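# Push utility cart through self-closing door into yellow bay

## Task

Get the utility cart through the self-closing door into the other room and park it in the yellow bay so that all four of its wheels sit fully inside the taped outline, none touching the tape. The case of copy paper has to finish in the cart's top tray without any part of it overhanging the tray's edges. The door must have closed again before the work is declared finished. One or both robots may be used, but a robot that topples or is left leaning means failure.

## Robot and tools

Robots: r1 and r2, two identical Hello Robot Stretch 4 units. Each has an omni-wheel base, a lift that slides up a mast, and one arm that reaches forward with a wrist (yaw, pitch, roll) and a two-finger gripper. A robot is about 1.6 m tall; its base edge lies within 0.23 m of the base origin. Robots pressing hard against each other fails the task; once two bases touch, even millimetres more of driving counts as a hard press. Objects touching robots do not count. Identical base commands can differ by up to about 3 cm per metre between robots, so a shared load can be pulled or pushed and tip a robot.

Frames: each robot's base frame has its origin on the floor under the base centre, x forward, y left, z up, in metres. hand_pose (a point between open fingertips, approximate) is in this frame. base_odometry uses the odometry frame, which is the base frame at scene start; it counts wheel turns only, so slip reads as travel. Heading is rad, left positive, -3.142 to 3.142. Each robot reports in its own frames, so only images, lidar_m and wrist_depth_mm reveal where robots are relative to each other.

Tool move: arguments r1, r2 (each an object holding that robot's part; omit a robot to give it nothing new), cameras, and blocking. blocking must always be false; the call returns in about 0.5 s while motion continues. Inside a robot's object put base, joints or both, optionally speeds, pace, contact_limits; or end_of_arm alone. base takes one relative offset from where the base last reported itself (or its current spot if a move was still running): translate_m (forward +, -2 to 2 m), strafe_m (left +, -2 to 2 m), or rotate_rad (counter-clockwise seen from above +, -3.2 to 3.2 rad). translate_m and strafe_m may be combined for a straight diagonal with no turning; rotate_rad must be alone. joints are absolute targets by name: lift_m 0 to 1.2 m; arm_m 0 to 0.55 m; wrist_yaw_rad -1.134 to 4.276 (0 forward, + left, 3.14 folded back); wrist_pitch_rad -1.117 to 4.259 (0 level, 1.57 down); wrist_roll_rad -1.117 to 4.259 (+ clockwise seen from behind); gripper_m -0.038 to 0.141 m fingertip gap. Over-range joint targets are clipped and reported; other bad values refuse the call, unknown keys make it invalid. pace is "slow", "default", "fast" or "max" (base 0.1/0.3/0.4/0.6 m/s and 1/2/3/4 rad/s; lift 0.15 to 0.5 m/s; arm 0.1 to 0.7 m/s). A raised lift lowers base speed caps. speeds gives a per-joint top speed (not gripper_m). contact_limits, 0 to 1, default 0.5, for arm_m, lift_m, translate_m, strafe_m, rotate_rad, placed only next to its own command; a base limit persists until the next base command. end_of_arm: "enable_torque" restores limp wrist or gripper motors. A new move replaces only the targets it names. No motion runs over about 14 s (time_out). A move with no action returns full state and images.

Tool wait: seconds 0 to 10, plus cameras. It returns early when a commanded robot comes to rest. wait(0) shows earlier moves under "earlier move".

Tool stop: no arguments; brakes every running motion and re-brakes slack wheels; its "stop:" line says whether wheels hold again.

Tool zoom_image: camera (e.g. r1_head_camera, r2_wrist_camera) and region [x0, y0, x1, y1] in pixels, at most 504 by 504, from that camera's latest image.

Tool finished_scene: scene (integer) and check (for each condition, what pictures and readings show, what they can't, and how it might fail). Call it twice in separate replies: the first is just a review, the second ends the scene irreversibly and reports success.

Cameras: r1_head_camera, r1_head_left_camera, r1_head_right_camera, r1_wrist_camera and the same four for r2, or "all". Images are the newest frame and may lag the state slightly; the "pictures" line gives their order.

Results: the "move" line gives each moved robot "done" or its worst status. "as last shown" marks robots reported unchanged. Statuses: moving, done (wheels turned the full amount, even with slip), off_target, contact_stop (held back, goes slack), time_out, limit_stop_at_own_body, limit_stop_at_tilt (lean above 6 degrees; lift, arm, wheels slack), torque_fault. Any uncommanded stop or refusal cancels the remaining move, wait and finished_scene calls in that reply. on_its_own reports slack or held joints. lidar_m: 12 distances in 30-degree sectors, first straight ahead, counter-clockwise (4th left, 7th behind, 10th right); "-" means nothing seen or closer than 0.25 m. wrist_depth_mm: 7x7 depths, 100 to 2000 mm. base_tilt in degrees (forward and right positive, up to ~3 degrees bias). turned_by_wheels vs turned_by_imu differing by over ~0.1 rad means a hit or slip. motor_effort in percent (peak in brackets); servo_current in mA.

Gripping: command a gap below the object's width; a rise in gripper servo_current confirms a squeeze. Avoid: carrying over 1 kg with arm_m above 0.2 while driving or turning; wrist tilted up with roll, or yaw plus pitch below about -1.1, near the body; gripper over the base with low lift; hard pushes, drops, slams, releasing moving parts, and anything falling. Use low contact limits when pushing the cart or door. Simulation time runs on while you think.

Each tool is called after "Request:" in YAML: its name, and indented under it one key for each argument.

## Session

Request:
move:
  blocking: false

Scene clock: 0.00 s.
r1.base_odometry: x=+0.000 y=+0.000 heading=+0.000
r1.turned_by_wheels: +0.000
r1.turned_by_imu: +0.000
r1.base_tilt: forward=-1.6 right=+1.3
r1.lidar_m: 1.92 2.25 3.81 1.93 0.97 0.84 0.83 0.93 0.77 0.76 0.93 1.59
r1.base_status: not commanded
r1.joint_positions: lift_m=+0.127 arm_m=+0.000 wrist_yaw_rad=+3.089 wrist_pitch_rad=+0.002 wrist_roll_rad=+0.000 gripper_m=+0.056
r1.joint_status: not commanded
r1.measured_speeds: translate_m=+0.000 strafe_m=+0.000 rotate_rad=+0.000 lift_m=+0.000 arm_m=+0.000 wrist_yaw_rad=+0.000 wrist_pitch_rad=+0.000 wrist_roll_rad=+0.000
r1.motor_effort: lift_m=+20 arm_m=-4 wheel_0=+0 wheel_1=+2 wheel_2=+1
r1.servo_current: wrist_yaw_rad=46 wrist_pitch_rad=39 wrist_roll_rad=52 gripper_m=33
r1.hand_pose: x=-0.1125 y=+0.1024 z=+0.3046 quat_wxyz=(+0.026, -0.001, +0.000, +1.000) (m; r1's base frame)
r1.wrist_depth_mm: 137 138 - - - - - / 113 139 - - - - - / 117 140 229 - - - - / 137 160 - - - - - / - - - - - - - / - - 190 - 189 - - / 842 759 750 166 741 127 768
r2.base_odometry: x=+0.000 y=+0.000 heading=+0.000
r2.turned_by_wheels: +0.000
r2.turned_by_imu: +0.000
r2.base_tilt: forward=-0.7 right=+0.0
r2.lidar_m: 2.02 1.45 1.40 1.49 2.01 2.22 2.34 3.17 1.60 3.62 2.59 2.46
r2.base_status: not commanded
r2.joint_positions: lift_m=+0.295 arm_m=+0.000 wrist_yaw_rad=+3.133 wrist_pitch_rad=+0.001 wrist_roll_rad=+0.000 gripper_m=+0.056
r2.joint_status: not commanded
r2.measured_speeds: translate_m=+0.000 strafe_m=+0.000 rotate_rad=+0.000 lift_m=+0.000 arm_m=+0.000 wrist_yaw_rad=+0.000 wrist_pitch_rad=+0.000 wrist_roll_rad=+0.000
r2.motor_effort: lift_m=+18 arm_m=-4 wheel_0=+1 wheel_1=+0 wheel_2=+0
r2.servo_current: wrist_yaw_rad=39 wrist_pitch_rad=33 wrist_roll_rad=46 gripper_m=46
r2.hand_pose: x=-0.1167 y=+0.0898 z=+0.4727 quat_wxyz=(+0.004, -0.001, +0.000, +1.000) (m; r2's base frame)
r2.wrist_depth_mm: - 140 - - - - - / - 125 148 - - - - / - 129 191 - - - - / 144 143 267 - - - - / 228 - - - - - - / 225 1576 196 1576 189 1618 1464 / 237 991 1160 - - 1025 1060
pictures: r1_head_camera, r1_head_left_camera, r1_head_right_camera, r1_wrist_camera, r2_head_camera, r2_head_left_camera, r2_head_right_camera, r2_wrist_camera
Images, in order (width x height): r1_head_camera 420x560, r1_head_left_camera 420x672, r1_head_right_camera 420x672, r1_wrist_camera 616x392, r2_head_camera 420x560, r2_head_left_camera 420x672, r2_head_right_camera 420x672, r2_wrist_camera 616x392.

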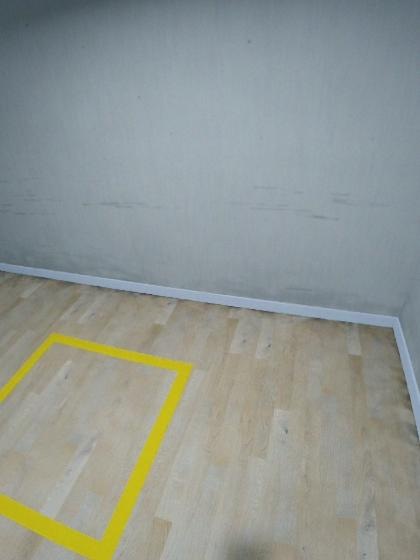

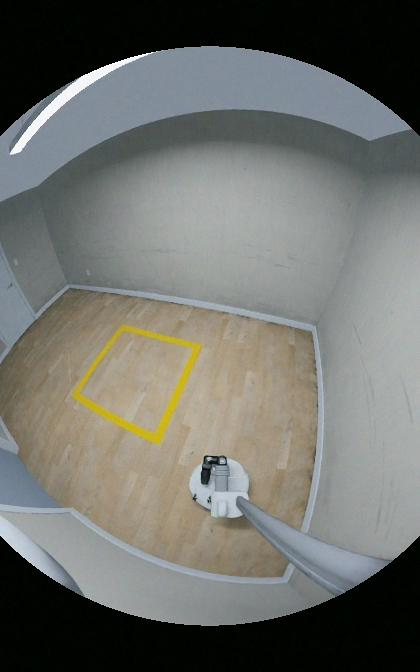

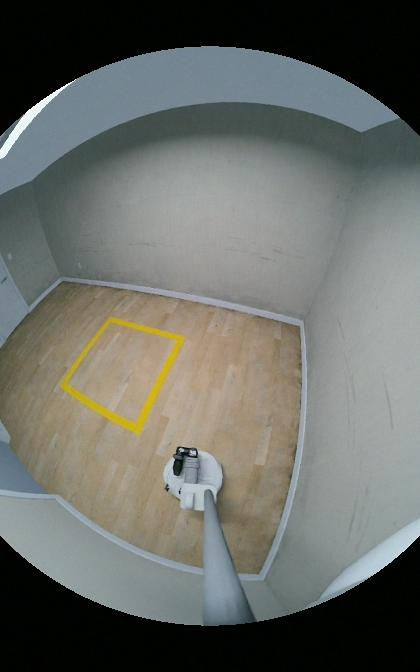

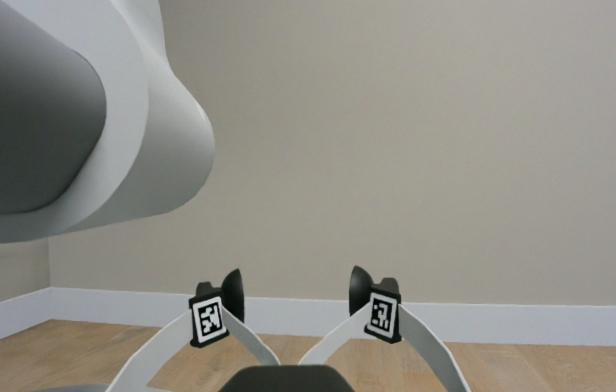

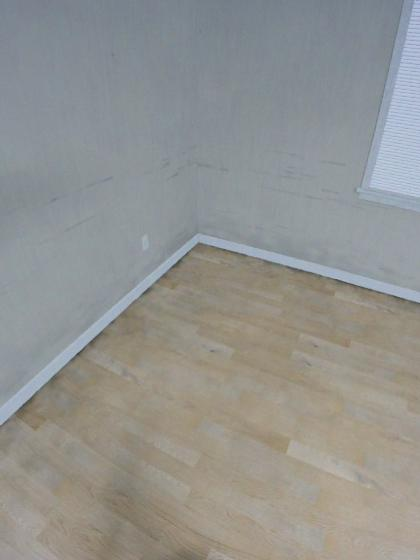

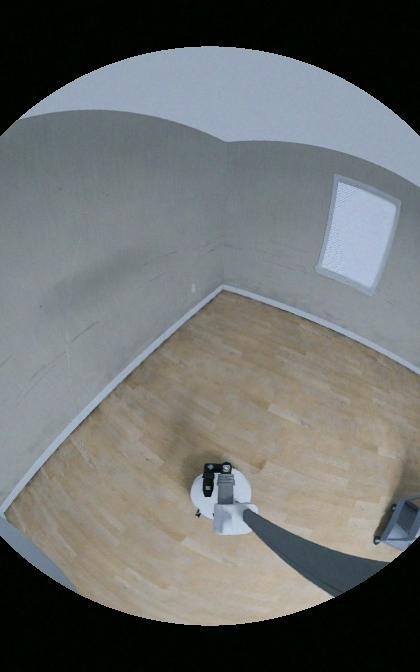

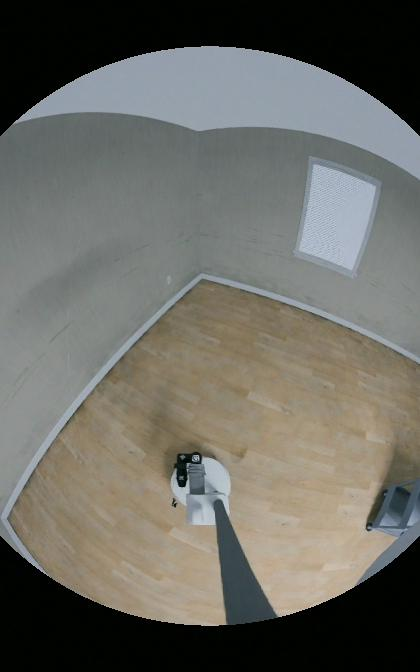

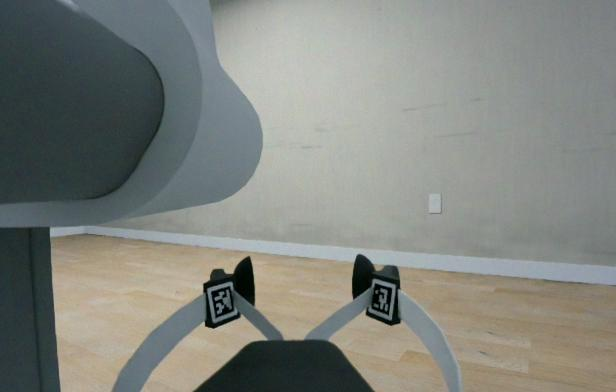

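Request:
move:
  r1: {"base": {"rotate_rad": 0.9}}
  r2: {"base": {"rotate_rad": -1.3}}
  blocking: false
  cameras: []

Request:
wait:
  seconds: 3

Scene clock: 4.30 s.
move: r1 moving; r2 moving
r1.base_odometry: x=+0.000 y=+0.000 heading=+0.252
r1.turned_by_wheels: +0.252
r1.turned_by_imu: +0.252
r1.base_tilt: forward=-1.6 right=+1.2
r1.lidar_m: 1.98 2.71 3.66 1.25 0.89 0.80 0.87 0.80 0.77 0.82 1.11 1.92
r1.base_status: rotate_rad moving
r1.joint_positions: lift_m=+0.127 arm_m=+0.000 wrist_yaw_rad=+3.089 wrist_pitch_rad=+0.002 wrist_roll_rad=+0.000 gripper_m=+0.056
r1.joint_status: not commanded
r1.measured_speeds: translate_m=-0.001 strafe_m=-0.001 rotate_rad=+0.980 lift_m=+0.000 arm_m=+0.000 wrist_yaw_rad=+0.000 wrist_pitch_rad=+0.000 wrist_roll_rad=+0.000
r1.motor_effort: lift_m=+20(20) arm_m=-4(4) wheel_0=-7(9) wheel_1=-7(8) wheel_2=-7(7)
r1.servo_current: wrist_yaw_rad=65(65) wrist_pitch_rad=46(52) wrist_roll_rad=52(65) gripper_m=39(46)
r1.hand_pose: x=-0.1125 y=+0.1024 z=+0.3046 quat_wxyz=(+0.026, -0.001, +0.000, +1.000) (m; r1's base frame)
r1.wrist_depth_mm: 136 138 - - - - - / 113 139 - - - - - / 118 140 229 - - - - / 137 161 - - - - - / - - - - - - - / - 1060 190 - 189 - - / 778 759 750 167 750 128 732
r2.base_odometry: x=+0.000 y=+0.000 heading=-0.252
r2.turned_by_wheels: -0.252
r2.turned_by_imu: -0.244
r2.base_tilt: forward=-0.6 right=+0.1
r2.lidar_m: 2.52 1.62 1.40 1.40 1.67 2.23 2.24 2.64 1.59 1.63 2.93 2.49
r2.base_status: rotate_rad moving
r2.joint_positions: lift_m=+0.295 arm_m=+0.000 wrist_yaw_rad=+3.133 wrist_pitch_rad=+0.001 wrist_roll_rad=+0.000 gripper_m=+0.056
r2.joint_status: not commanded
r2.measured_speeds: translate_m=+0.000 strafe_m=+0.000 rotate_rad=-0.974 lift_m=+0.000 arm_m=+0.000 wrist_yaw_rad=+0.000 wrist_pitch_rad=+0.000 wrist_roll_rad=+0.000
r2.motor_effort: lift_m=+18(18) arm_m=-4(4) wheel_0=+8(12) wheel_1=+10(10) wheel_2=+11(11)
r2.servo_current: wrist_yaw_rad=39(46) wrist_pitch_rad=39(46) wrist_roll_rad=39(52) gripper_m=52(52)
r2.hand_pose: x=-0.1167 y=+0.0898 z=+0.4727 quat_wxyz=(+0.004, -0.001, +0.000, +1.000) (m; r2's base frame)
r2.wrist_depth_mm: - 141 - - - - - / - 126 148 - - - - / - 129 191 - - - - / 144 143 267 - - - - / 228 - - - - - - / 226 1576 196 1576 189 1661 1464 / 237 1008 1138 - - 1060 1078
pictures: none
No camera images: "cameras" was empty.

Scene clock: 5.43 s.
earlier move: r1 done; r2 moving
r1.base_odometry: x=+0.000 y=+0.000 heading=+0.900
r1.turned_by_wheels: +0.648
r1.turned_by_imu: +0.652
r1.base_tilt: forward=-1.6 right=+1.3
r1.lidar_m: 3.08 2.46 1.12 0.86 0.83 0.91 0.79 0.77 0.84 1.23 1.92 2.06
r1.base_status: done
r1.joint_positions: lift_m=+0.127 arm_m=+0.000 wrist_yaw_rad=+3.089 wrist_pitch_rad=+0.002 wrist_roll_rad=+0.000 gripper_m=+0.056
r1.joint_status: not commanded
r1.measured_speeds: translate_m=+0.000 strafe_m=+0.000 rotate_rad=+0.000 lift_m=+0.000 arm_m=+0.000 wrist_yaw_rad=+0.000 wrist_pitch_rad=+0.000 wrist_roll_rad=+0.000
r1.motor_effort: lift_m=+20(20) arm_m=-4(4) wheel_0=-1(9) wheel_1=-1(8) wheel_2=+0(8)
r1.servo_current: wrist_yaw_rad=46(65) wrist_pitch_rad=46(52) wrist_roll_rad=39(65) gripper_m=46(52)
r1.hand_pose: x=-0.1125 y=+0.1024 z=+0.3046 quat_wxyz=(+0.026, -0.001, +0.000, +1.000) (m; r1's base frame)
r1.wrist_depth_mm: 136 139 - - - - - / 113 139 - - - - - / 117 139 229 - - - - / 137 162 - - - - - / - - - - - - - / - - 189 991 191 - - / - 159 750 167 741 128 -
r2.base_odometry: x=+0.000 y=+0.000 heading=-1.299
r2.turned_by_wheels: -1.047
r2.turned_by_imu: -1.020
r2.base_tilt: forward=-0.7 right=+0.1
r2.lidar_m: 2.88 2.47 2.52 1.62 1.41 1.41 1.66 2.24 2.23 2.62 1.61 1.65
r2.base_status: rotate_rad moving
r2.joint_positions: lift_m=+0.295 arm_m=+0.000 wrist_yaw_rad=+3.133 wrist_pitch_rad=+0.001 wrist_roll_rad=+0.000 gripper_m=+0.056
r2.joint_status: not commanded
r2.measured_speeds: translate_m=+0.000 strafe_m=+0.000 rotate_rad=-0.003 lift_m=+0.000 arm_m=+0.000 wrist_yaw_rad=+0.000 wrist_pitch_rad=+0.000 wrist_roll_rad=+0.000
r2.motor_effort: lift_m=+18(18) arm_m=-4(4) wheel_0=+4(12) wheel_1=+2(11) wheel_2=+6(11)
r2.servo_current: wrist_yaw_rad=46(52) wrist_pitch_rad=39(46) wrist_roll_rad=52(59) gripper_m=46(52)
r2.hand_pose: x=-0.1167 y=+0.0898 z=+0.4727 quat_wxyz=(+0.004, -0.001, +0.000, +1.000) (m; r2's base frame)
r2.wrist_depth_mm: - 141 - - - - - / - 127 150 - - - - / - 130 183 - - - - / 144 143 270 - - - - / 229 - - - - - - / 228 1576 196 1576 190 - - / 225 1008 1160 - - 1042 991
wait: 1.13 of 3 s (r1 has come to rest)
pictures: r1_head_camera, r1_head_left_camera, r1_head_right_camera, r1_wrist_camera, r2_head_camera, r2_head_left_camera, r2_head_right_camera, r2_wrist_camera
Images, in order (width x height): r1_head_camera 420x560, r1_head_left_camera 420x672, r1_head_right_camera 420x672, r1_wrist_camera 616x392, r2_head_camera 420x560, r2_head_left_camera 420x672, r2_head_right_camera 420x672, r2_wrist_camera 616x392.

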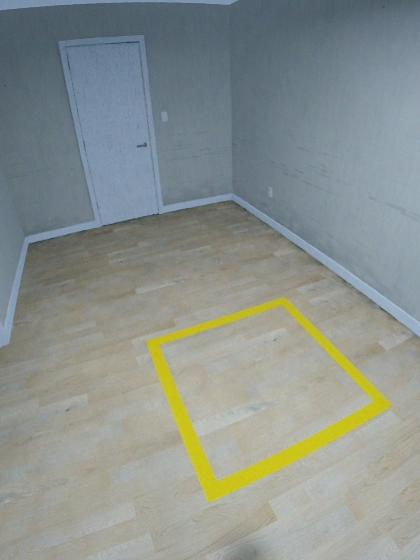

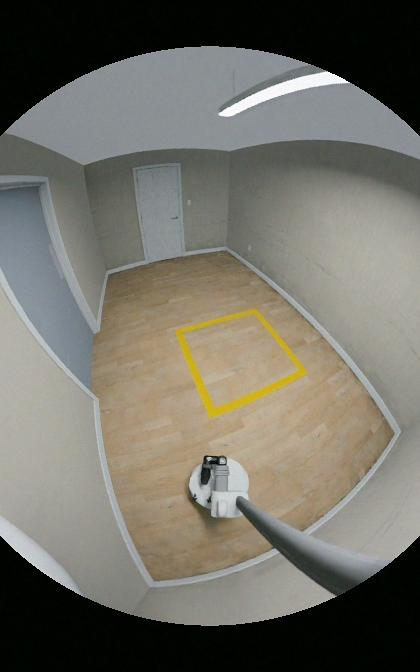

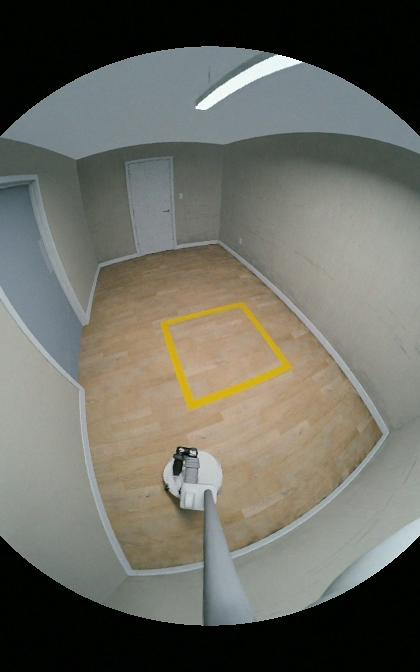

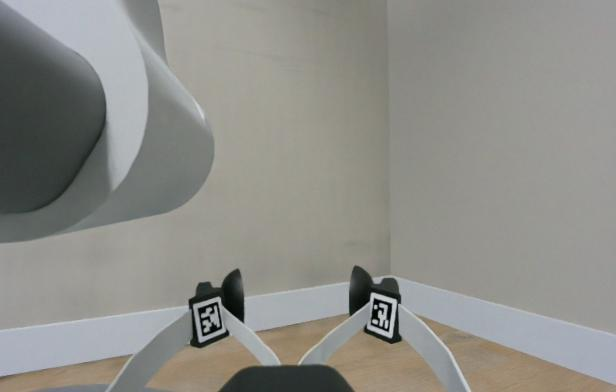

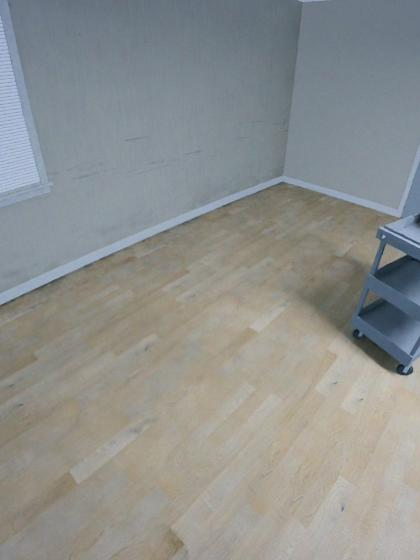

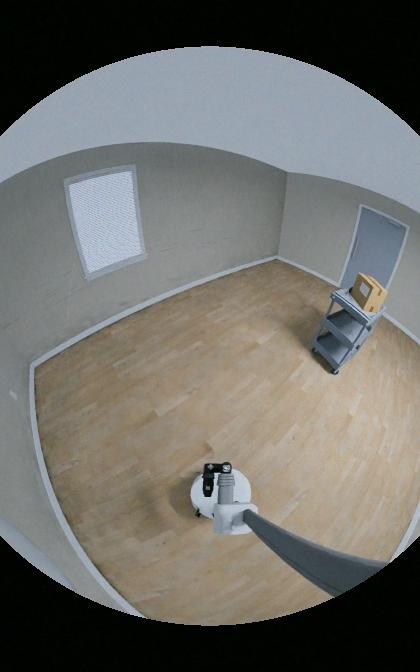

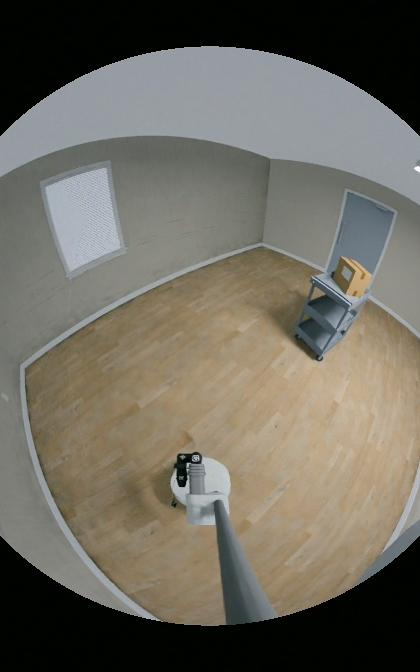

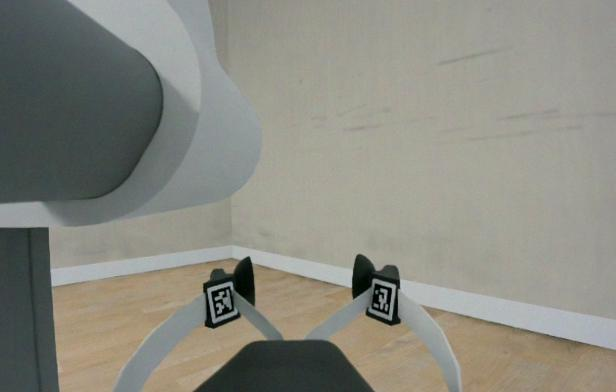

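Request:
move:
  r1: {"base": {"rotate_rad": 0.9}}
  r2: {"base": {"rotate_rad": -0.9}}
  blocking: false
  cameras: []

Request:
wait:
  seconds: 2
  cameras: ["r1_head_left_camera", "r1_head_camera", "r2_head_left_camera", "r2_head_camera"]

Scene clock: 10.83 s.
earlier move: r2 done
move: r1 moving; r2 moving
r1.base_odometry: x=+0.000 y=+0.000 heading=+1.152
r1.turned_by_wheels: +0.252
r1.turned_by_imu: +0.253
r1.base_tilt: forward=-1.6 right=+1.3
r1.lidar_m: 3.92 1.67 0.93 0.83 0.87 0.86 0.75 0.77 0.97 1.91 1.92 2.37
r1.base_status: rotate_rad moving
r1.joint_positions: lift_m=+0.127 arm_m=+0.000 wrist_yaw_rad=+3.089 wrist_pitch_rad=+0.002 wrist_roll_rad=+0.000 gripper_m=+0.056
r1.joint_status: not commanded
r1.measured_speeds: translate_m=-0.001 strafe_m=-0.001 rotate_rad=+0.981 lift_m=+0.000 arm_m=+0.000 wrist_yaw_rad=+0.000 wrist_pitch_rad=+0.000 wrist_roll_rad=+0.000
r1.motor_effort: lift_m=+20(20) arm_m=-4(4) wheel_0=-8(9) wheel_1=-5(8) wheel_2=-5(7)
r1.servo_current: wrist_yaw_rad=39(59) wrist_pitch_rad=39(52) wrist_roll_rad=46(65) gripper_m=39(46)
r1.hand_pose: x=-0.1125 y=+0.1024 z=+0.3046 quat_wxyz=(+0.026, -0.001, +0.000, +1.000) (m; r1's base frame)
r1.wrist_depth_mm: 136 138 - - - - - / 113 139 - - - - - / 118 140 228 - - - - / 137 162 - - - - - / - - - - - - - / - - 190 - 189 976 - / 778 159 768 167 750 768 768
r2.base_odometry: x=+0.000 y=+0.000 heading=-1.551
r2.turned_by_wheels: -0.252
r2.turned_by_imu: -0.245
r2.base_tilt: forward=-0.7 right=+0.1
r2.lidar_m: 3.49 2.54 2.49 1.97 1.45 1.40 1.49 2.09 2.22 2.34 3.30 1.58
r2.base_status: rotate_rad moving
r2.joint_positions: lift_m=+0.295 arm_m=+0.000 wrist_yaw_rad=+3.133 wrist_pitch_rad=+0.001 wrist_roll_rad=+0.000 gripper_m=+0.056
r2.joint_status: not commanded
r2.measured_speeds: translate_m=+0.001 strafe_m=+0.000 rotate_rad=-0.968 lift_m=+0.000 arm_m=+0.000 wrist_yaw_rad=+0.000 wrist_pitch_rad=+0.000 wrist_roll_rad=+0.000
r2.motor_effort: lift_m=+18(18) arm_m=-4(4) wheel_0=+13(13) wheel_1=+9(10) wheel_2=+9(11)
r2.servo_current: wrist_yaw_rad=46(59) wrist_pitch_rad=39(46) wrist_roll_rad=52(52) gripper_m=39(52)
r2.hand_pose: x=-0.1167 y=+0.0898 z=+0.4727 quat_wxyz=(+0.004, -0.001, +0.000, +1.000) (m; r2's base frame)
r2.wrist_depth_mm: - 141 263 - - - - / - 127 142 - - - - / - 130 184 - - - - / 144 143 258 - - - - / 229 - - - - - - / 228 1537 196 1397 190 - - / 225 1008 1138 - - 1042 1042
pictures: none
No camera images: "cameras" was empty.

Scene clock: 11.97 s.
earlier move: r1 done; r2 done
r1.base_odometry: x=+0.000 y=+0.000 heading=+1.800
r1.turned_by_wheels: +0.648
r1.turned_by_imu: +0.651
r1.base_tilt: forward=-1.6 right=+1.3
r1.lidar_m: 1.32 0.90 0.84 0.87 0.81 0.77 0.80 1.06 1.93 2.00 2.63 3.89
r1.base_status: done
r1.joint_positions: lift_m=+0.127 arm_m=+0.000 wrist_yaw_rad=+3.089 wrist_pitch_rad=+0.002 wrist_roll_rad=+0.000 gripper_m=+0.056
r1.joint_status: not commanded
r1.measured_speeds: translate_m=+0.000 strafe_m=+0.000 rotate_rad=+0.000 lift_m=+0.000 arm_m=+0.000 wrist_yaw_rad=+0.000 wrist_pitch_rad=+0.000 wrist_roll_rad=+0.000
r1.motor_effort: lift_m=+20(20) arm_m=-4(4) wheel_0=-2(9) wheel_1=-2(8) wheel_2=+0(7)
r1.servo_current: wrist_yaw_rad=46(65) wrist_pitch_rad=39(52) wrist_roll_rad=46(65) gripper_m=39(46)
r1.hand_pose: x=-0.1125 y=+0.1024 z=+0.3046 quat_wxyz=(+0.026, -0.001, +0.000, +1.000) (m; r1's base frame)
r1.wrist_depth_mm: 136 139 - - - - - / 113 139 - - - - - / 117 140 229 - - - - / 137 162 - - - - - / - - - - - - - / 1078 1098 190 - 188 - - / 842 759 750 155 741 - -
r2.base_odometry: x=+0.000 y=+0.000 heading=-2.198
r2.turned_by_wheels: -0.646
r2.turned_by_imu: -0.629
r2.base_tilt: forward=-0.7 right=+0.1
r2.lidar_m: 1.61 1.76 2.71 2.50 2.23 1.55 1.40 1.43 1.85 2.20 2.29 2.94
r2.base_status: done
r2.joint_positions: lift_m=+0.295 arm_m=+0.000 wrist_yaw_rad=+3.133 wrist_pitch_rad=+0.001 wrist_roll_rad=+0.000 gripper_m=+0.056
r2.joint_status: not commanded
r2.measured_speeds: translate_m=+0.000 strafe_m=+0.000 rotate_rad=+0.000 lift_m=+0.000 arm_m=+0.000 wrist_yaw_rad=+0.000 wrist_pitch_rad=+0.000 wrist_roll_rad=+0.000
r2.motor_effort: lift_m=+18(18) arm_m=-4(4) wheel_0=+5(13) wheel_1=+3(11) wheel_2=+5(11)
r2.servo_current: wrist_yaw_rad=33(59) wrist_pitch_rad=46(46) wrist_roll_rad=46(59) gripper_m=46(52)
r2.hand_pose: x=-0.1167 y=+0.0898 z=+0.4727 quat_wxyz=(+0.004, -0.001, +0.000, +1.000) (m; r2's base frame)
r2.wrist_depth_mm: - 141 - - - - - / - 126 142 - - - - / - 130 183 - - - - / 144 143 214 - - - - / 220 - - - - - - / 220 1336 192 169 190 1366 1366 / 225 1008 1138 - - 1042 1060
wait: 1.13 of 2 s (r1 and r2 have come to rest)
pictures: r1_head_camera, r1_head_left_camera, r2_head_camera, r2_head_left_camera
Images, in order (width x height): r1_head_camera 420x560, r1_head_left_camera 420x672, r2_head_camera 420x560, r2_head_left_camera 420x672.

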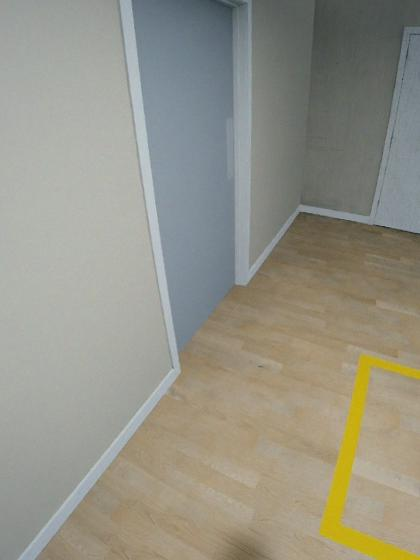

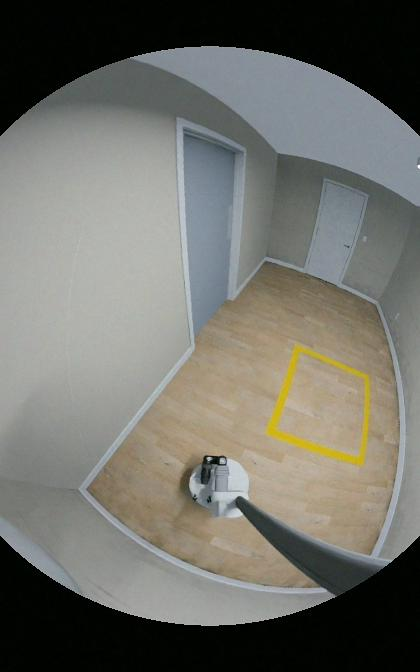

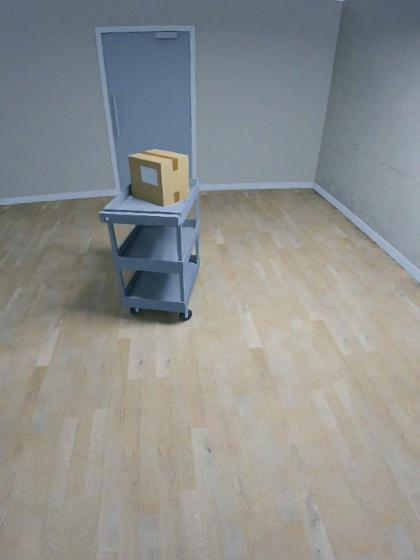

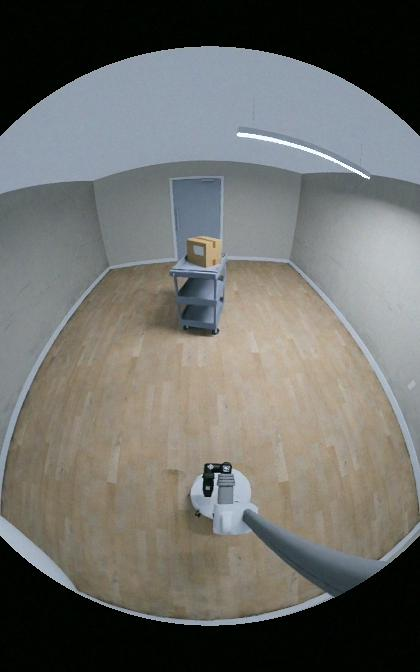

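Request:
zoom_image:
  camera: "r2_head_camera"
  region: [70, 10, 250, 340]

Request:
zoom_image:
  camera: "r2_head_left_camera"
  region: [80, 140, 330, 360]

Request:
zoom_image:
  camera: "r1_head_camera"
  region: [100, 0, 300, 400]

Scaled by 1.527 from the camera's 420x560 image, which has a finer 1200x1600 frame.

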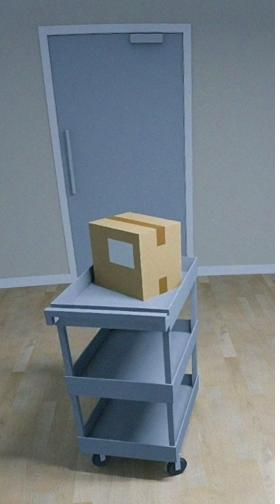

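Scaled by 2.016 from the camera's 420x672 image, which has a finer 600x960 frame.

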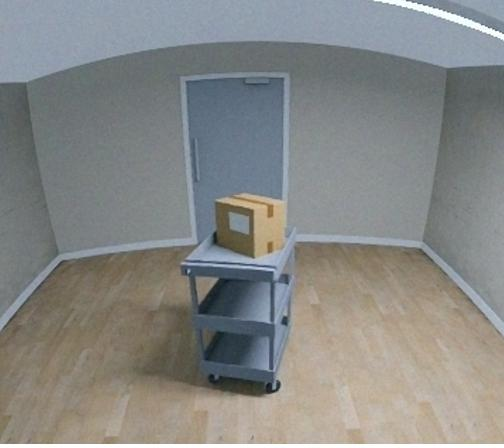

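Scaled by 1.260 from the camera's 420x560 image, which has a finer 600x800 frame.

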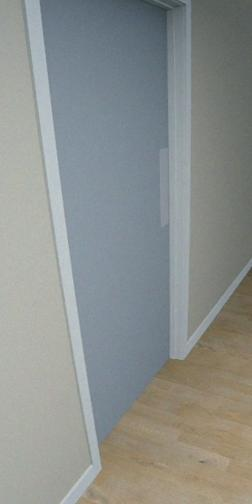

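Request:
zoom_image:
  camera: "r2_head_camera"
  region: [95, 140, 215, 240]

Request:
zoom_image:
  camera: "r2_head_camera"
  region: [95, 200, 215, 330]

Scaled by 4.200 from the camera's 420x560 image, which has a finer 1200x1600 frame.

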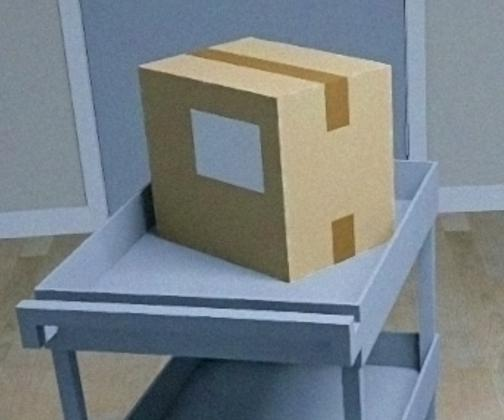

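Scaled by 3.877 from the camera's 420x560 image, which has a finer 1200x1600 frame.

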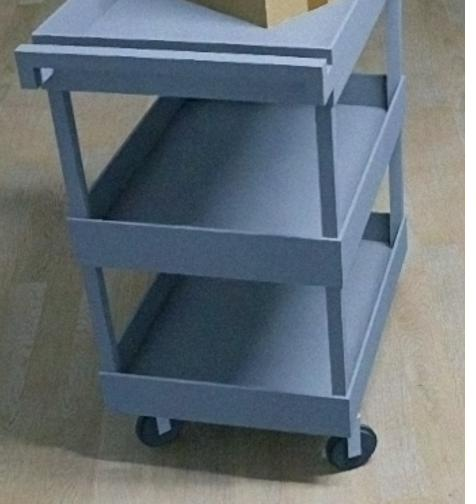

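Request:
zoom_image:
  camera: "r2_head_camera"
  region: [110, 240, 220, 330]

Request:
zoom_image:
  camera: "r2_head_left_camera"
  region: [160, 225, 240, 345]

Scaled by 4.582 from the camera's 420x560 image, which has a finer 1200x1600 frame.

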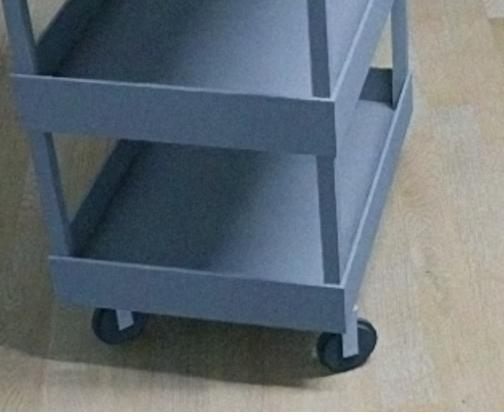

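Scaled by 4.200 from the camera's 420x672 image, which has a finer 600x960 frame.

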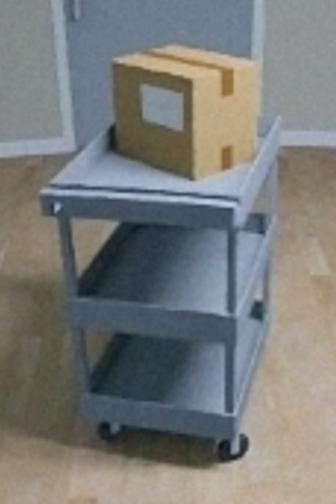

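Request:
move:
  r1: {"base": {"translate_m": 1.455, "strafe_m": -0.777}, "pace": "fast"}
  r2: {"base": {"rotate_rad": 0.17}, "joints": {"lift_m": 0.62, "wrist_yaw_rad": 0.0}, "pace": "fast"}
  blocking: false
  cameras: []

Request:
wait:
  seconds: 4
  cameras: ["r2_head_camera", "r2_wrist_camera"]

Scene clock: 338.67 s.
move: r1 moving; r2 moving
r1.base_odometry: x=+0.015 y=+0.055 heading=+1.800
r1.turned_by_wheels: +0.000
r1.turned_by_imu: +0.000
r1.base_tilt: forward=-1.6 right=+1.2
r1.lidar_m: 1.26 0.89 0.84 0.88 0.88 0.82 0.86 1.14 1.93 2.01 2.64 3.86
r1.base_status: translate_m moving; strafe_m moving
r1.joint_positions: lift_m=+0.127 arm_m=+0.000 wrist_yaw_rad=+3.089 wrist_pitch_rad=+0.002 wrist_roll_rad=+0.000 gripper_m=+0.056
r1.joint_status: not commanded
r1.measured_speeds: translate_m=+0.195 strafe_m=-0.104 rotate_rad=+0.001 lift_m=+0.000 arm_m=+0.000 wrist_yaw_rad=+0.000 wrist_pitch_rad=+0.000 wrist_roll_rad=+0.000
r1.motor_effort: lift_m=+20(20) arm_m=-4(4) wheel_0=+13(13) wheel_1=+3(3) wheel_2=-11(12)
r1.servo_current: wrist_yaw_rad=65(65) wrist_pitch_rad=39(46) wrist_roll_rad=52(72) gripper_m=39(46)
r1.hand_pose: x=-0.1125 y=+0.1024 z=+0.3046 quat_wxyz=(+0.026, -0.001, +0.000, +1.000) (m; r1's base frame)
r1.wrist_depth_mm: 136 138 - - - - - / 113 139 - - - - - / 117 139 229 - - - - / 137 161 - - - - - / - - - - - - - / 1098 1078 190 - 189 - - / 831 741 768 167 741 127 -
r2.base_odometry: x=+0.000 y=+0.000 heading=-2.029
r2.turned_by_wheels: +0.169
r2.turned_by_imu: +0.165
r2.base_tilt: forward=-0.7 right=+0.1
r2.lidar_m: 1.61 3.32 2.54 2.48 1.90 1.45 1.42 1.51 2.16 2.23 2.39 3.47
r2.base_status: rotate_rad moving
r2.joint_positions: lift_m=+0.358 arm_m=+0.000 wrist_yaw_rad=+2.522 wrist_pitch_rad=+0.001 wrist_roll_rad=+0.000 gripper_m=+0.056
r2.joint_status: lift_m moving; wrist_yaw_rad moving
r2.measured_speeds: translate_m=+0.000 strafe_m=+0.000 rotate_rad=+0.003 lift_m=+0.243 arm_m=+0.000 wrist_yaw_rad=-1.733 wrist_pitch_rad=+0.000 wrist_roll_rad=+0.000
r2.motor_effort: lift_m=+24(25) arm_m=-4(4) wheel_0=-2(8) wheel_1=-2(9) wheel_2=-5(10)
r2.servo_current: wrist_yaw_rad=91(137) wrist_pitch_rad=39(39) wrist_roll_rad=59(59) gripper_m=46(52)
r2.hand_pose: x=-0.0131 y=+0.2386 z=+0.5357 quat_wxyz=(+0.305, -0.001, +0.000, +0.952) (m; r2's base frame)
r2.wrist_depth_mm: - - - - - - - / - - - - - - - / - - - - - - - / - - - - - - - / - - - - - - - / - - 193 1464 190 1808 1618 / 1182 1098 1281 - - 1160 1160
pictures: none
No camera images: "cameras" was empty.

Scene clock: 340.57 s.
earlier move: r1 moving; r2 done
r1.base_odometry: x=+0.203 y=+0.758 heading=+1.800
r1.turned_by_wheels: +0.000
r1.turned_by_imu: -0.001
r1.base_tilt: forward=-1.6 right=+1.2
r1.lidar_m: 1.46 1.01 0.85 0.89 1.18 1.55 1.60 2.03 1.93 1.94 2.63 3.13
r1.base_status: translate_m moving; strafe_m moving
r1.joint_positions: lift_m=+0.127 arm_m=+0.000 wrist_yaw_rad=+3.089 wrist_pitch_rad=+0.002 wrist_roll_rad=+0.000 gripper_m=+0.056
r1.joint_status: not commanded
r1.measured_speeds: translate_m=+0.353 strafe_m=-0.188 rotate_rad=+0.001 lift_m=+0.000 arm_m=+0.000 wrist_yaw_rad=+0.000 wrist_pitch_rad=+0.000 wrist_roll_rad=+0.000
r1.motor_effort: lift_m=+20(20) arm_m=-4(4) wheel_0=+5(13) wheel_1=+3(5) wheel_2=-7(13)
r1.servo_current: wrist_yaw_rad=46(65) wrist_pitch_rad=46(52) wrist_roll_rad=72(72) gripper_m=39(46)
r1.hand_pose: x=-0.1125 y=+0.1024 z=+0.3046 quat_wxyz=(+0.026, -0.001, +0.000, +1.000) (m; r1's base frame)
r1.wrist_depth_mm: 136 138 - - - - - / 113 139 - - - - - / 116 139 225 - - - - / 137 162 - - - - - / 1708 - 1863 - - - - / 1182 1205 195 1205 190 1160 1138 / 854 759 759 167 741 778 820
r2.base_odometry: x=+0.000 y=+0.000 heading=-2.029
r2.turned_by_wheels: +0.000
r2.turned_by_imu: +0.000
r2.base_tilt: forward=-0.7 right=+0.1
r2.lidar_m: 1.59 3.37 2.54 2.48 1.86 1.44 1.40 1.51 2.19 2.23 2.38 3.47
r2.base_status: done
r2.joint_positions: lift_m=+0.620 arm_m=+0.000 wrist_yaw_rad=+0.003 wrist_pitch_rad=+0.001 wrist_roll_rad=+0.000 gripper_m=+0.056
r2.joint_status: all done
r2.measured_speeds: translate_m=+0.000 strafe_m=+0.000 rotate_rad=+0.000 lift_m=+0.000 arm_m=+0.000 wrist_yaw_rad=+0.000 wrist_pitch_rad=+0.000 wrist_roll_rad=+0.000
r2.motor_effort: lift_m=+21(27) arm_m=-4(4) wheel_0=-2(8) wheel_1=-4(9) wheel_2=-5(10)
r2.servo_current: wrist_yaw_rad=46(137) wrist_pitch_rad=46(46) wrist_roll_rad=46(59) gripper_m=46(52)
r2.hand_pose: x=+0.4596 y=-0.0866 z=+0.7975 quat_wxyz=(+1.000, +0.000, +0.001, +0.001) (m; r2's base frame)
r2.wrist_depth_mm: - - - - - - - / - - - - - - - / - - - - - - - / - - - - - - - / - - - - - - - / - - 196 - 190 - - / 1808 1576 1756 - - 1618 1708
wait: 1.90 of 4 s (r2 has come to rest)
pictures: r2_head_camera, r2_wrist_camera
Images, in order (width x height): r2_head_camera 420x560, r2_wrist_camera 616x392.

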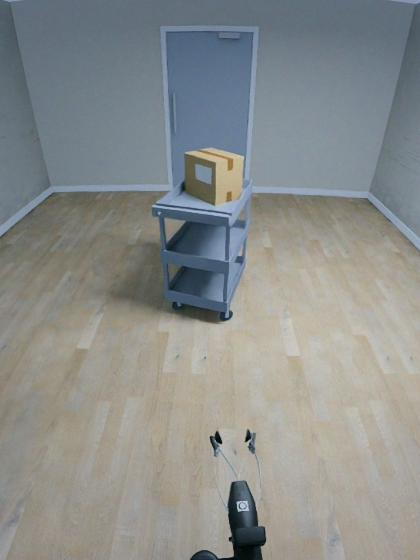

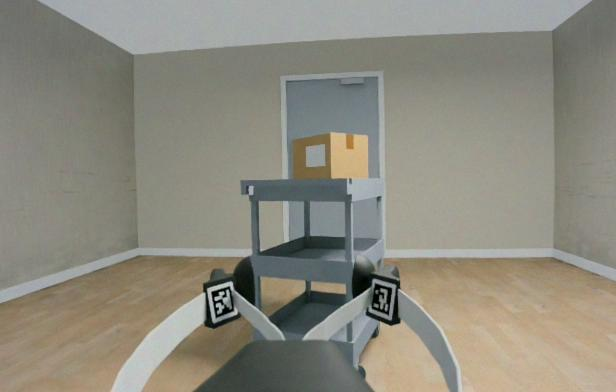

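Request:
zoom_image:
  camera: "r2_wrist_camera"
  region: [220, 120, 410, 220]

Request:
zoom_image:
  camera: "r2_wrist_camera"
  region: [220, 220, 410, 392]

Request:
zoom_image:
  camera: "r2_head_camera"
  region: [140, 140, 270, 240]

Request:
wait:
  seconds: 0
  cameras: ["r1_head_camera", "r1_head_left_camera"]

Scaled by 2.653.

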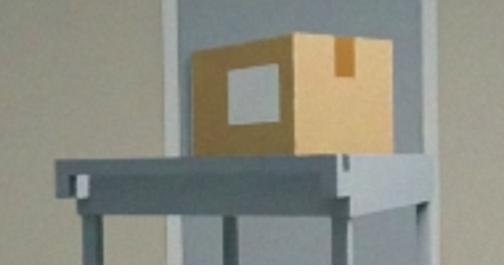

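Scaled by 2.653.

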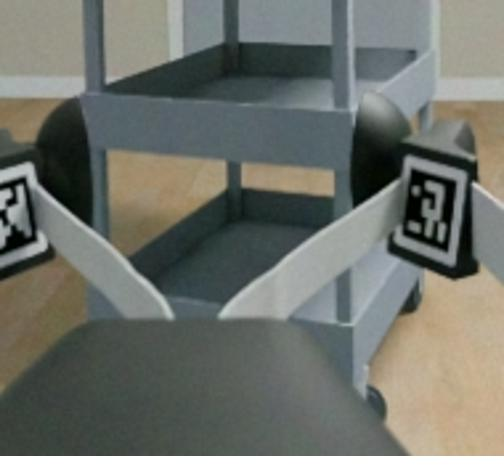

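Scaled by 3.877 from the camera's 420x560 image, which has a finer 1200x1600 frame.

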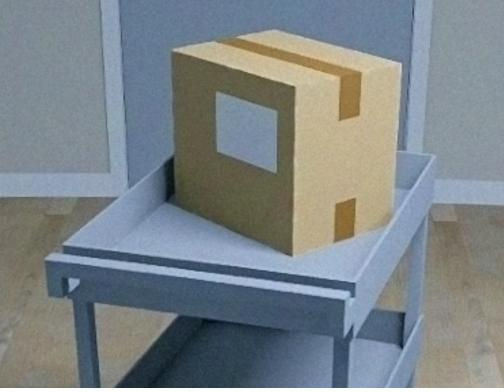

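Scene clock: 350.70 s.
earlier move: r1 done
r1.base_odometry: x=+0.426 y=+1.593 heading=+1.800
r1.turned_by_wheels: +0.000
r1.turned_by_imu: -0.002
r1.base_tilt: forward=-1.6 right=+1.3
r1.lidar_m: 1.37 0.99 0.97 0.98 1.18 2.41 2.49 2.01 1.91 1.95 2.41 2.28
r1.base_status: done
r1.joint_positions: lift_m=+0.127 arm_m=+0.000 wrist_yaw_rad=+3.089 wrist_pitch_rad=+0.002 wrist_roll_rad=+0.000 gripper_m=+0.056
r1.joint_status: not commanded
r1.measured_speeds: translate_m=+0.000 strafe_m=+0.000 rotate_rad=+0.000 lift_m=+0.000 arm_m=+0.000 wrist_yaw_rad=+0.000 wrist_pitch_rad=+0.000 wrist_roll_rad=+0.000
r1.motor_effort: lift_m=+20(20) arm_m=-4(4) wheel_0=+0(13) wheel_1=+1(5) wheel_2=+2(13)
r1.servo_current: wrist_yaw_rad=65(78) wrist_pitch_rad=46(52) wrist_roll_rad=52(72) gripper_m=46(52)
r1.hand_pose: x=-0.1125 y=+0.1024 z=+0.3046 quat_wxyz=(+0.026, -0.001, +0.000, +1.000) (m; r1's base frame)
r1.wrist_depth_mm: 137 138 - - - - - / 113 139 - - - - - / 118 140 273 - - - - / 137 161 - - - - - / 1708 - - - - - - / 1182 1205 193 1308 191 1182 1118 / 854 750 768 156 750 788 820
r2.base_odometry: x=+0.000 y=+0.000 heading=-2.029
r2.turned_by_wheels: +0.000
r2.turned_by_imu: +0.001
r2.base_tilt: forward=-0.7 right=+0.0
r2.lidar_m: 1.62 3.35 2.54 2.50 1.89 1.48 1.40 1.51 2.19 2.20 2.40 3.46
r2.base_status: done
r2.joint_positions: lift_m=+0.620 arm_m=+0.000 wrist_yaw_rad=+0.003 wrist_pitch_rad=+0.001 wrist_roll_rad=+0.000 gripper_m=+0.056
r2.joint_status: all done
r2.measured_speeds: translate_m=+0.000 strafe_m=+0.000 rotate_rad=+0.000 lift_m=+0.000 arm_m=+0.000 wrist_yaw_rad=+0.000 wrist_pitch_rad=+0.000 wrist_roll_rad=+0.000
r2.motor_effort: lift_m=+21(27) arm_m=-4(4) wheel_0=-2(8) wheel_1=-4(9) wheel_2=-4(10)
r2.servo_current: wrist_yaw_rad=39(137) wrist_pitch_rad=39(46) wrist_roll_rad=46(59) gripper_m=46(59)
r2.hand_pose: x=+0.4596 y=-0.0866 z=+0.7975 quat_wxyz=(+1.000, +0.000, +0.001, +0.001) (m; r2's base frame)
r2.wrist_depth_mm: - - - - - - - / - - - - - - - / - - - - - - - / - - - - - - - / - - - - - - - / - - 196 - 190 - - / 1756 1618 1863 - - 1661 1708
pictures: r1_head_camera, r1_head_left_camera
Images, in order (width x height): r1_head_camera 420x560, r1_head_left_camera 420x672.

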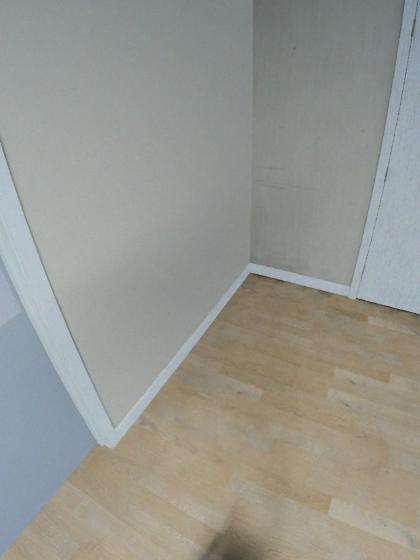

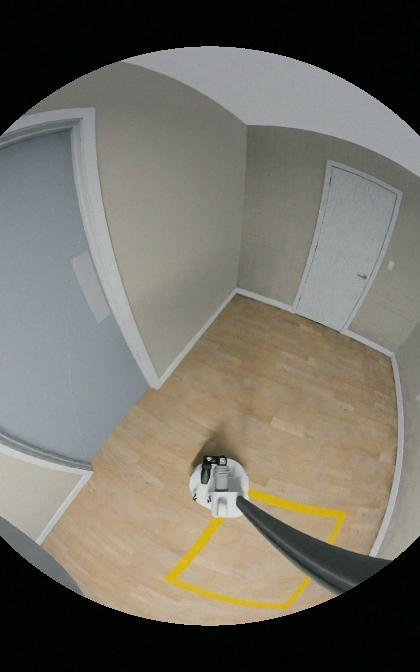

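Request:
move:
  r1: {"base": {"rotate_rad": 1.08}, "pace": "fast"}
  r2: {"base": {"translate_m": 0.75, "strafe_m": 0.25}, "pace": "fast"}
  blocking: false
  cameras: []

Request:
wait:
  seconds: 2
  cameras: ["r1_head_camera", "r1_head_left_camera"]

Request:
wait:
  seconds: 1.5
  cameras: ["r2_head_camera", "r2_wrist_camera"]

Scene clock: 440.37 s.
move: r1 moving; r2 moving
r1.base_odometry: x=+0.426 y=+1.593 heading=+2.178
r1.turned_by_wheels: +0.378
r1.turned_by_imu: +0.379
r1.base_tilt: forward=-1.6 right=+1.2
r1.lidar_m: 0.99 0.95 0.96 1.04 2.04 2.43 2.18 1.88 1.91 2.29 2.29 1.64
r1.base_status: rotate_rad moving
r1.joint_positions: lift_m=+0.127 arm_m=+0.000 wrist_yaw_rad=+3.089 wrist_pitch_rad=+0.002 wrist_roll_rad=+0.000 gripper_m=+0.056
r1.joint_status: not commanded
r1.measured_speeds: translate_m=-0.001 strafe_m=+0.001 rotate_rad=+1.462 lift_m=+0.000 arm_m=+0.000 wrist_yaw_rad=+0.000 wrist_pitch_rad=+0.000 wrist_roll_rad=+0.000
r1.motor_effort: lift_m=+20(20) arm_m=-4(4) wheel_0=-8(13) wheel_1=-8(8) wheel_2=-8(8)
r1.servo_current: wrist_yaw_rad=59(59) wrist_pitch_rad=39(46) wrist_roll_rad=39(59) gripper_m=39(46)
r1.hand_pose: x=-0.1125 y=+0.1024 z=+0.3046 quat_wxyz=(+0.026, -0.001, +0.000, +1.000) (m; r1's base frame)
r1.wrist_depth_mm: 137 138 - - - - - / 113 139 - - - - - / 118 140 272 - - - - / 137 162 - - - - - / 1708 - - - - - - / 1160 1205 194 1182 190 1160 1118 / 842 750 759 166 741 723 809
r2.base_odometry: x=-0.007 y=-0.052 heading=-2.029
r2.turned_by_wheels: +0.000
r2.turned_by_imu: +0.001
r2.base_tilt: forward=-0.7 right=+0.1
r2.lidar_m: 1.56 3.30 2.54 2.47 1.95 1.48 1.45 1.52 2.28 2.25 2.41 3.49
r2.base_status: translate_m moving; strafe_m moving
r2.joint_positions: lift_m=+0.620 arm_m=+0.000 wrist_yaw_rad=+0.003 wrist_pitch_rad=+0.001 wrist_roll_rad=+0.000 gripper_m=+0.056
r2.joint_status: not commanded
r2.measured_speeds: translate_m=+0.192 strafe_m=+0.064 rotate_rad=+0.001 lift_m=+0.000 arm_m=+0.000 wrist_yaw_rad=+0.000 wrist_pitch_rad=+0.000 wrist_roll_rad=+0.000
r2.motor_effort: lift_m=+21(21) arm_m=-4(4) wheel_0=+6(8) wheel_1=+13(13) wheel_2=-14(16)
r2.servo_current: wrist_yaw_rad=52(59) wrist_pitch_rad=46(46) wrist_roll_rad=52(59) gripper_m=46(52)
r2.hand_pose: x=+0.4596 y=-0.0867 z=+0.7975 quat_wxyz=(+1.000, +0.000, +0.001, +0.001) (m; r2's base frame)
r2.wrist_depth_mm: - - - - - - - / - - - - - - - / - - - - - - - / - - - - - - - / - - - - - - - / - - 196 - 186 - - / 1756 1576 1808 - - 1661 1661
pictures: none
No camera images: "cameras" was empty.

Scene clock: 441.37 s.
earlier move: r1 done; r2 moving
r1.base_odometry: x=+0.426 y=+1.594 heading=+2.880
r1.turned_by_wheels: +0.702
r1.turned_by_imu: +0.707
r1.base_tilt: forward=-1.6 right=+1.3
r1.lidar_m: 0.95 0.99 1.24 2.40 2.50 1.99 1.90 1.97 2.41 2.28 1.33 0.99
r1.base_status: done
r1.joint_positions: lift_m=+0.127 arm_m=+0.000 wrist_yaw_rad=+3.089 wrist_pitch_rad=+0.002 wrist_roll_rad=+0.000 gripper_m=+0.056
r1.joint_status: not commanded
r1.measured_speeds: translate_m=+0.000 strafe_m=+0.000 rotate_rad=+0.000 lift_m=+0.000 arm_m=+0.000 wrist_yaw_rad=+0.000 wrist_pitch_rad=+0.000 wrist_roll_rad=+0.000
r1.motor_effort: lift_m=+20(20) arm_m=-4(4) wheel_0=+0(13) wheel_1=+2(10) wheel_2=+0(10)
r1.servo_current: wrist_yaw_rad=52(72) wrist_pitch_rad=46(52) wrist_roll_rad=46(72) gripper_m=46(46)
r1.hand_pose: x=-0.1125 y=+0.1024 z=+0.3046 quat_wxyz=(+0.026, -0.001, +0.000, +1.000) (m; r1's base frame)
r1.wrist_depth_mm: 136 139 - - - - - / 113 139 - - - - - / 114 140 267 - - - - / 137 162 - - - - - / 1661 - 1983 - - - - / 1182 1182 195 1182 191 1160 1160 / 831 750 809 167 750 778 820
r2.base_odometry: x=-0.055 y=-0.405 heading=-2.028
r2.turned_by_wheels: +0.000
r2.turned_by_imu: +0.001
r2.base_tilt: forward=-0.7 right=+0.1
r2.lidar_m: 1.24 3.12 2.40 2.31 2.36 1.82 1.77 1.92 2.44 2.38 2.57 1.46
r2.base_status: translate_m moving; strafe_m moving
r2.joint_positions: lift_m=+0.620 arm_m=+0.000 wrist_yaw_rad=+0.003 wrist_pitch_rad=+0.001 wrist_roll_rad=+0.000 gripper_m=+0.056
r2.joint_status: not commanded
r2.measured_speeds: translate_m=+0.379 strafe_m=+0.128 rotate_rad=+0.005 lift_m=+0.000 arm_m=+0.000 wrist_yaw_rad=+0.000 wrist_pitch_rad=+0.000 wrist_roll_rad=+0.000
r2.motor_effort: lift_m=+21(21) arm_m=-4(4) wheel_0=+3(9) wheel_1=+7(13) wheel_2=-8(16)
r2.servo_current: wrist_yaw_rad=52(59) wrist_pitch_rad=39(46) wrist_roll_rad=52(59) gripper_m=52(52)
r2.hand_pose: x=+0.4596 y=-0.0867 z=+0.7976 quat_wxyz=(+1.000, +0.000, +0.001, +0.001) (m; r2's base frame)
r2.wrist_depth_mm: - - - - - - - / - - - - - - - / - - - - 1366 - - / - - - - 1576 - - / - - - - - - - / - - 196 169 186 - - / 1756 1618 1808 - - 1618 1708
wait: 1.00 of 2 s (r1 has come to rest)
pictures: r1_head_camera, r1_head_left_camera
Images, in order (width x height): r1_head_camera 420x560, r1_head_left_camera 420x672.

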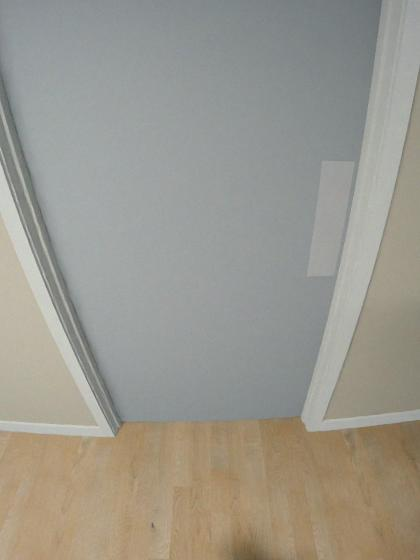

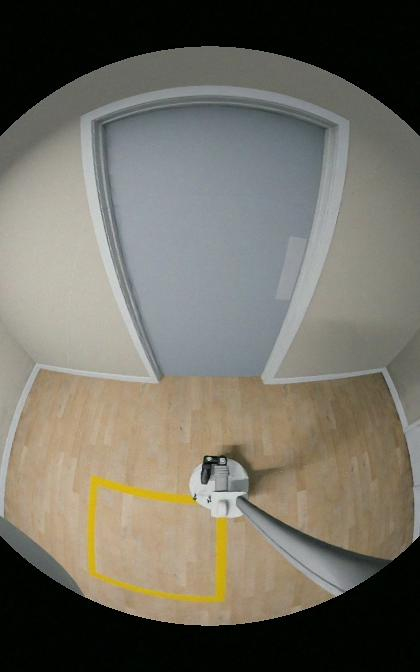

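Scene clock: 442.87 s.
earlier move: r2 moving
r1.base_odometry: x=+0.426 y=+1.594 heading=+2.880
r1.turned_by_wheels: +0.000
r1.turned_by_imu: +0.000
r1.base_tilt: forward=-1.6 right=+1.3
r1.lidar_m: 0.95 0.99 1.25 2.42 2.51 1.99 1.87 1.99 2.40 2.28 1.31 0.97
r1.base_status: done
r1.joint_positions: lift_m=+0.127 arm_m=+0.000 wrist_yaw_rad=+3.089 wrist_pitch_rad=+0.002 wrist_roll_rad=+0.000 gripper_m=+0.056
r1.joint_status: not commanded
r1.measured_speeds: translate_m=+0.000 strafe_m=+0.000 rotate_rad=+0.000 lift_m=+0.000 arm_m=+0.000 wrist_yaw_rad=+0.000 wrist_pitch_rad=+0.000 wrist_roll_rad=+0.000
r1.motor_effort: lift_m=+20(20) arm_m=-4(4) wheel_0=-1(13) wheel_1=+2(10) wheel_2=+0(10)
r1.servo_current: wrist_yaw_rad=46(72) wrist_pitch_rad=46(52) wrist_roll_rad=33(72) gripper_m=39(46)
r1.hand_pose: x=-0.1125 y=+0.1024 z=+0.3046 quat_wxyz=(+0.026, -0.001, +0.000, +1.000) (m; r1's base frame)
r1.wrist_depth_mm: 136 138 - - - - - / 113 139 - - - - - / 114 139 268 - - - - / 137 162 - - - - - / 1708 - 1983 - - - - / 1182 1205 195 1182 191 1160 1160 / 854 759 809 167 732 778 831
r2.base_odometry: x=-0.107 y=-0.783 heading=-2.028
r2.turned_by_wheels: +0.000
r2.turned_by_imu: +0.001
r2.base_tilt: forward=-0.6 right=+0.1
r2.lidar_m: 0.96 2.92 2.27 2.16 2.36 2.20 2.13 2.27 2.59 2.53 2.72 0.93
r2.base_status: translate_m moving; strafe_m moving
r2.joint_positions: lift_m=+0.620 arm_m=+0.000 wrist_yaw_rad=+0.003 wrist_pitch_rad=+0.001 wrist_roll_rad=+0.000 gripper_m=+0.056
r2.joint_status: not commanded
r2.measured_speeds: translate_m=+0.000 strafe_m=+0.000 rotate_rad=+0.000 lift_m=+0.000 arm_m=+0.000 wrist_yaw_rad=+0.000 wrist_pitch_rad=+0.000 wrist_roll_rad=+0.000
r2.motor_effort: lift_m=+21(21) arm_m=-4(4) wheel_0=+4(9) wheel_1=+1(13) wheel_2=-1(16)
r2.servo_current: wrist_yaw_rad=39(59) wrist_pitch_rad=46(46) wrist_roll_rad=46(59) gripper_m=46(59)
r2.hand_pose: x=+0.4596 y=-0.0867 z=+0.7976 quat_wxyz=(+1.000, +0.000, +0.001, +0.001) (m; r2's base frame)
r2.wrist_depth_mm: - - - - - - - / - - - - - - - / - - - - 1025 1042 - / - - - - - - - / - - - - - - - / - - 196 842 185 1042 - / 1808 1618 1808 - - - 1661
wait: 1.50 s; no rest
pictures: r2_head_camera, r2_wrist_camera
Images, in order (width x height): r2_head_camera 420x560, r2_wrist_camera 616x392.

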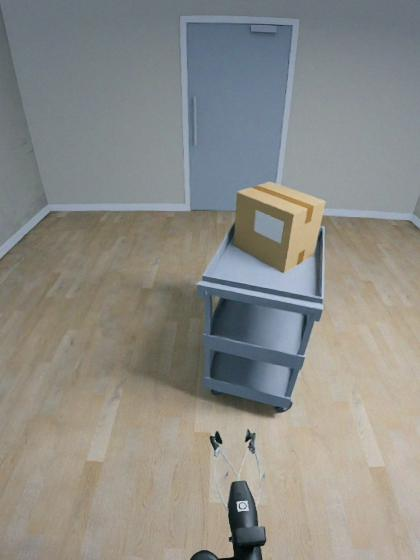

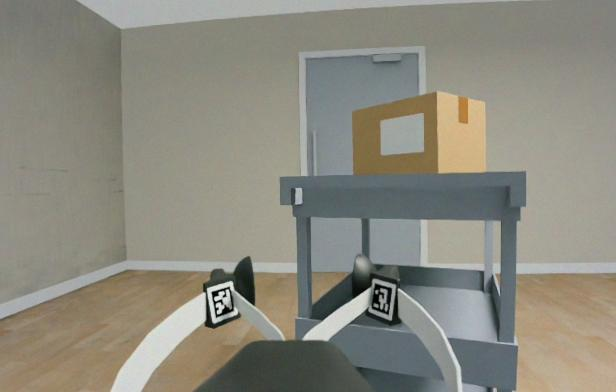

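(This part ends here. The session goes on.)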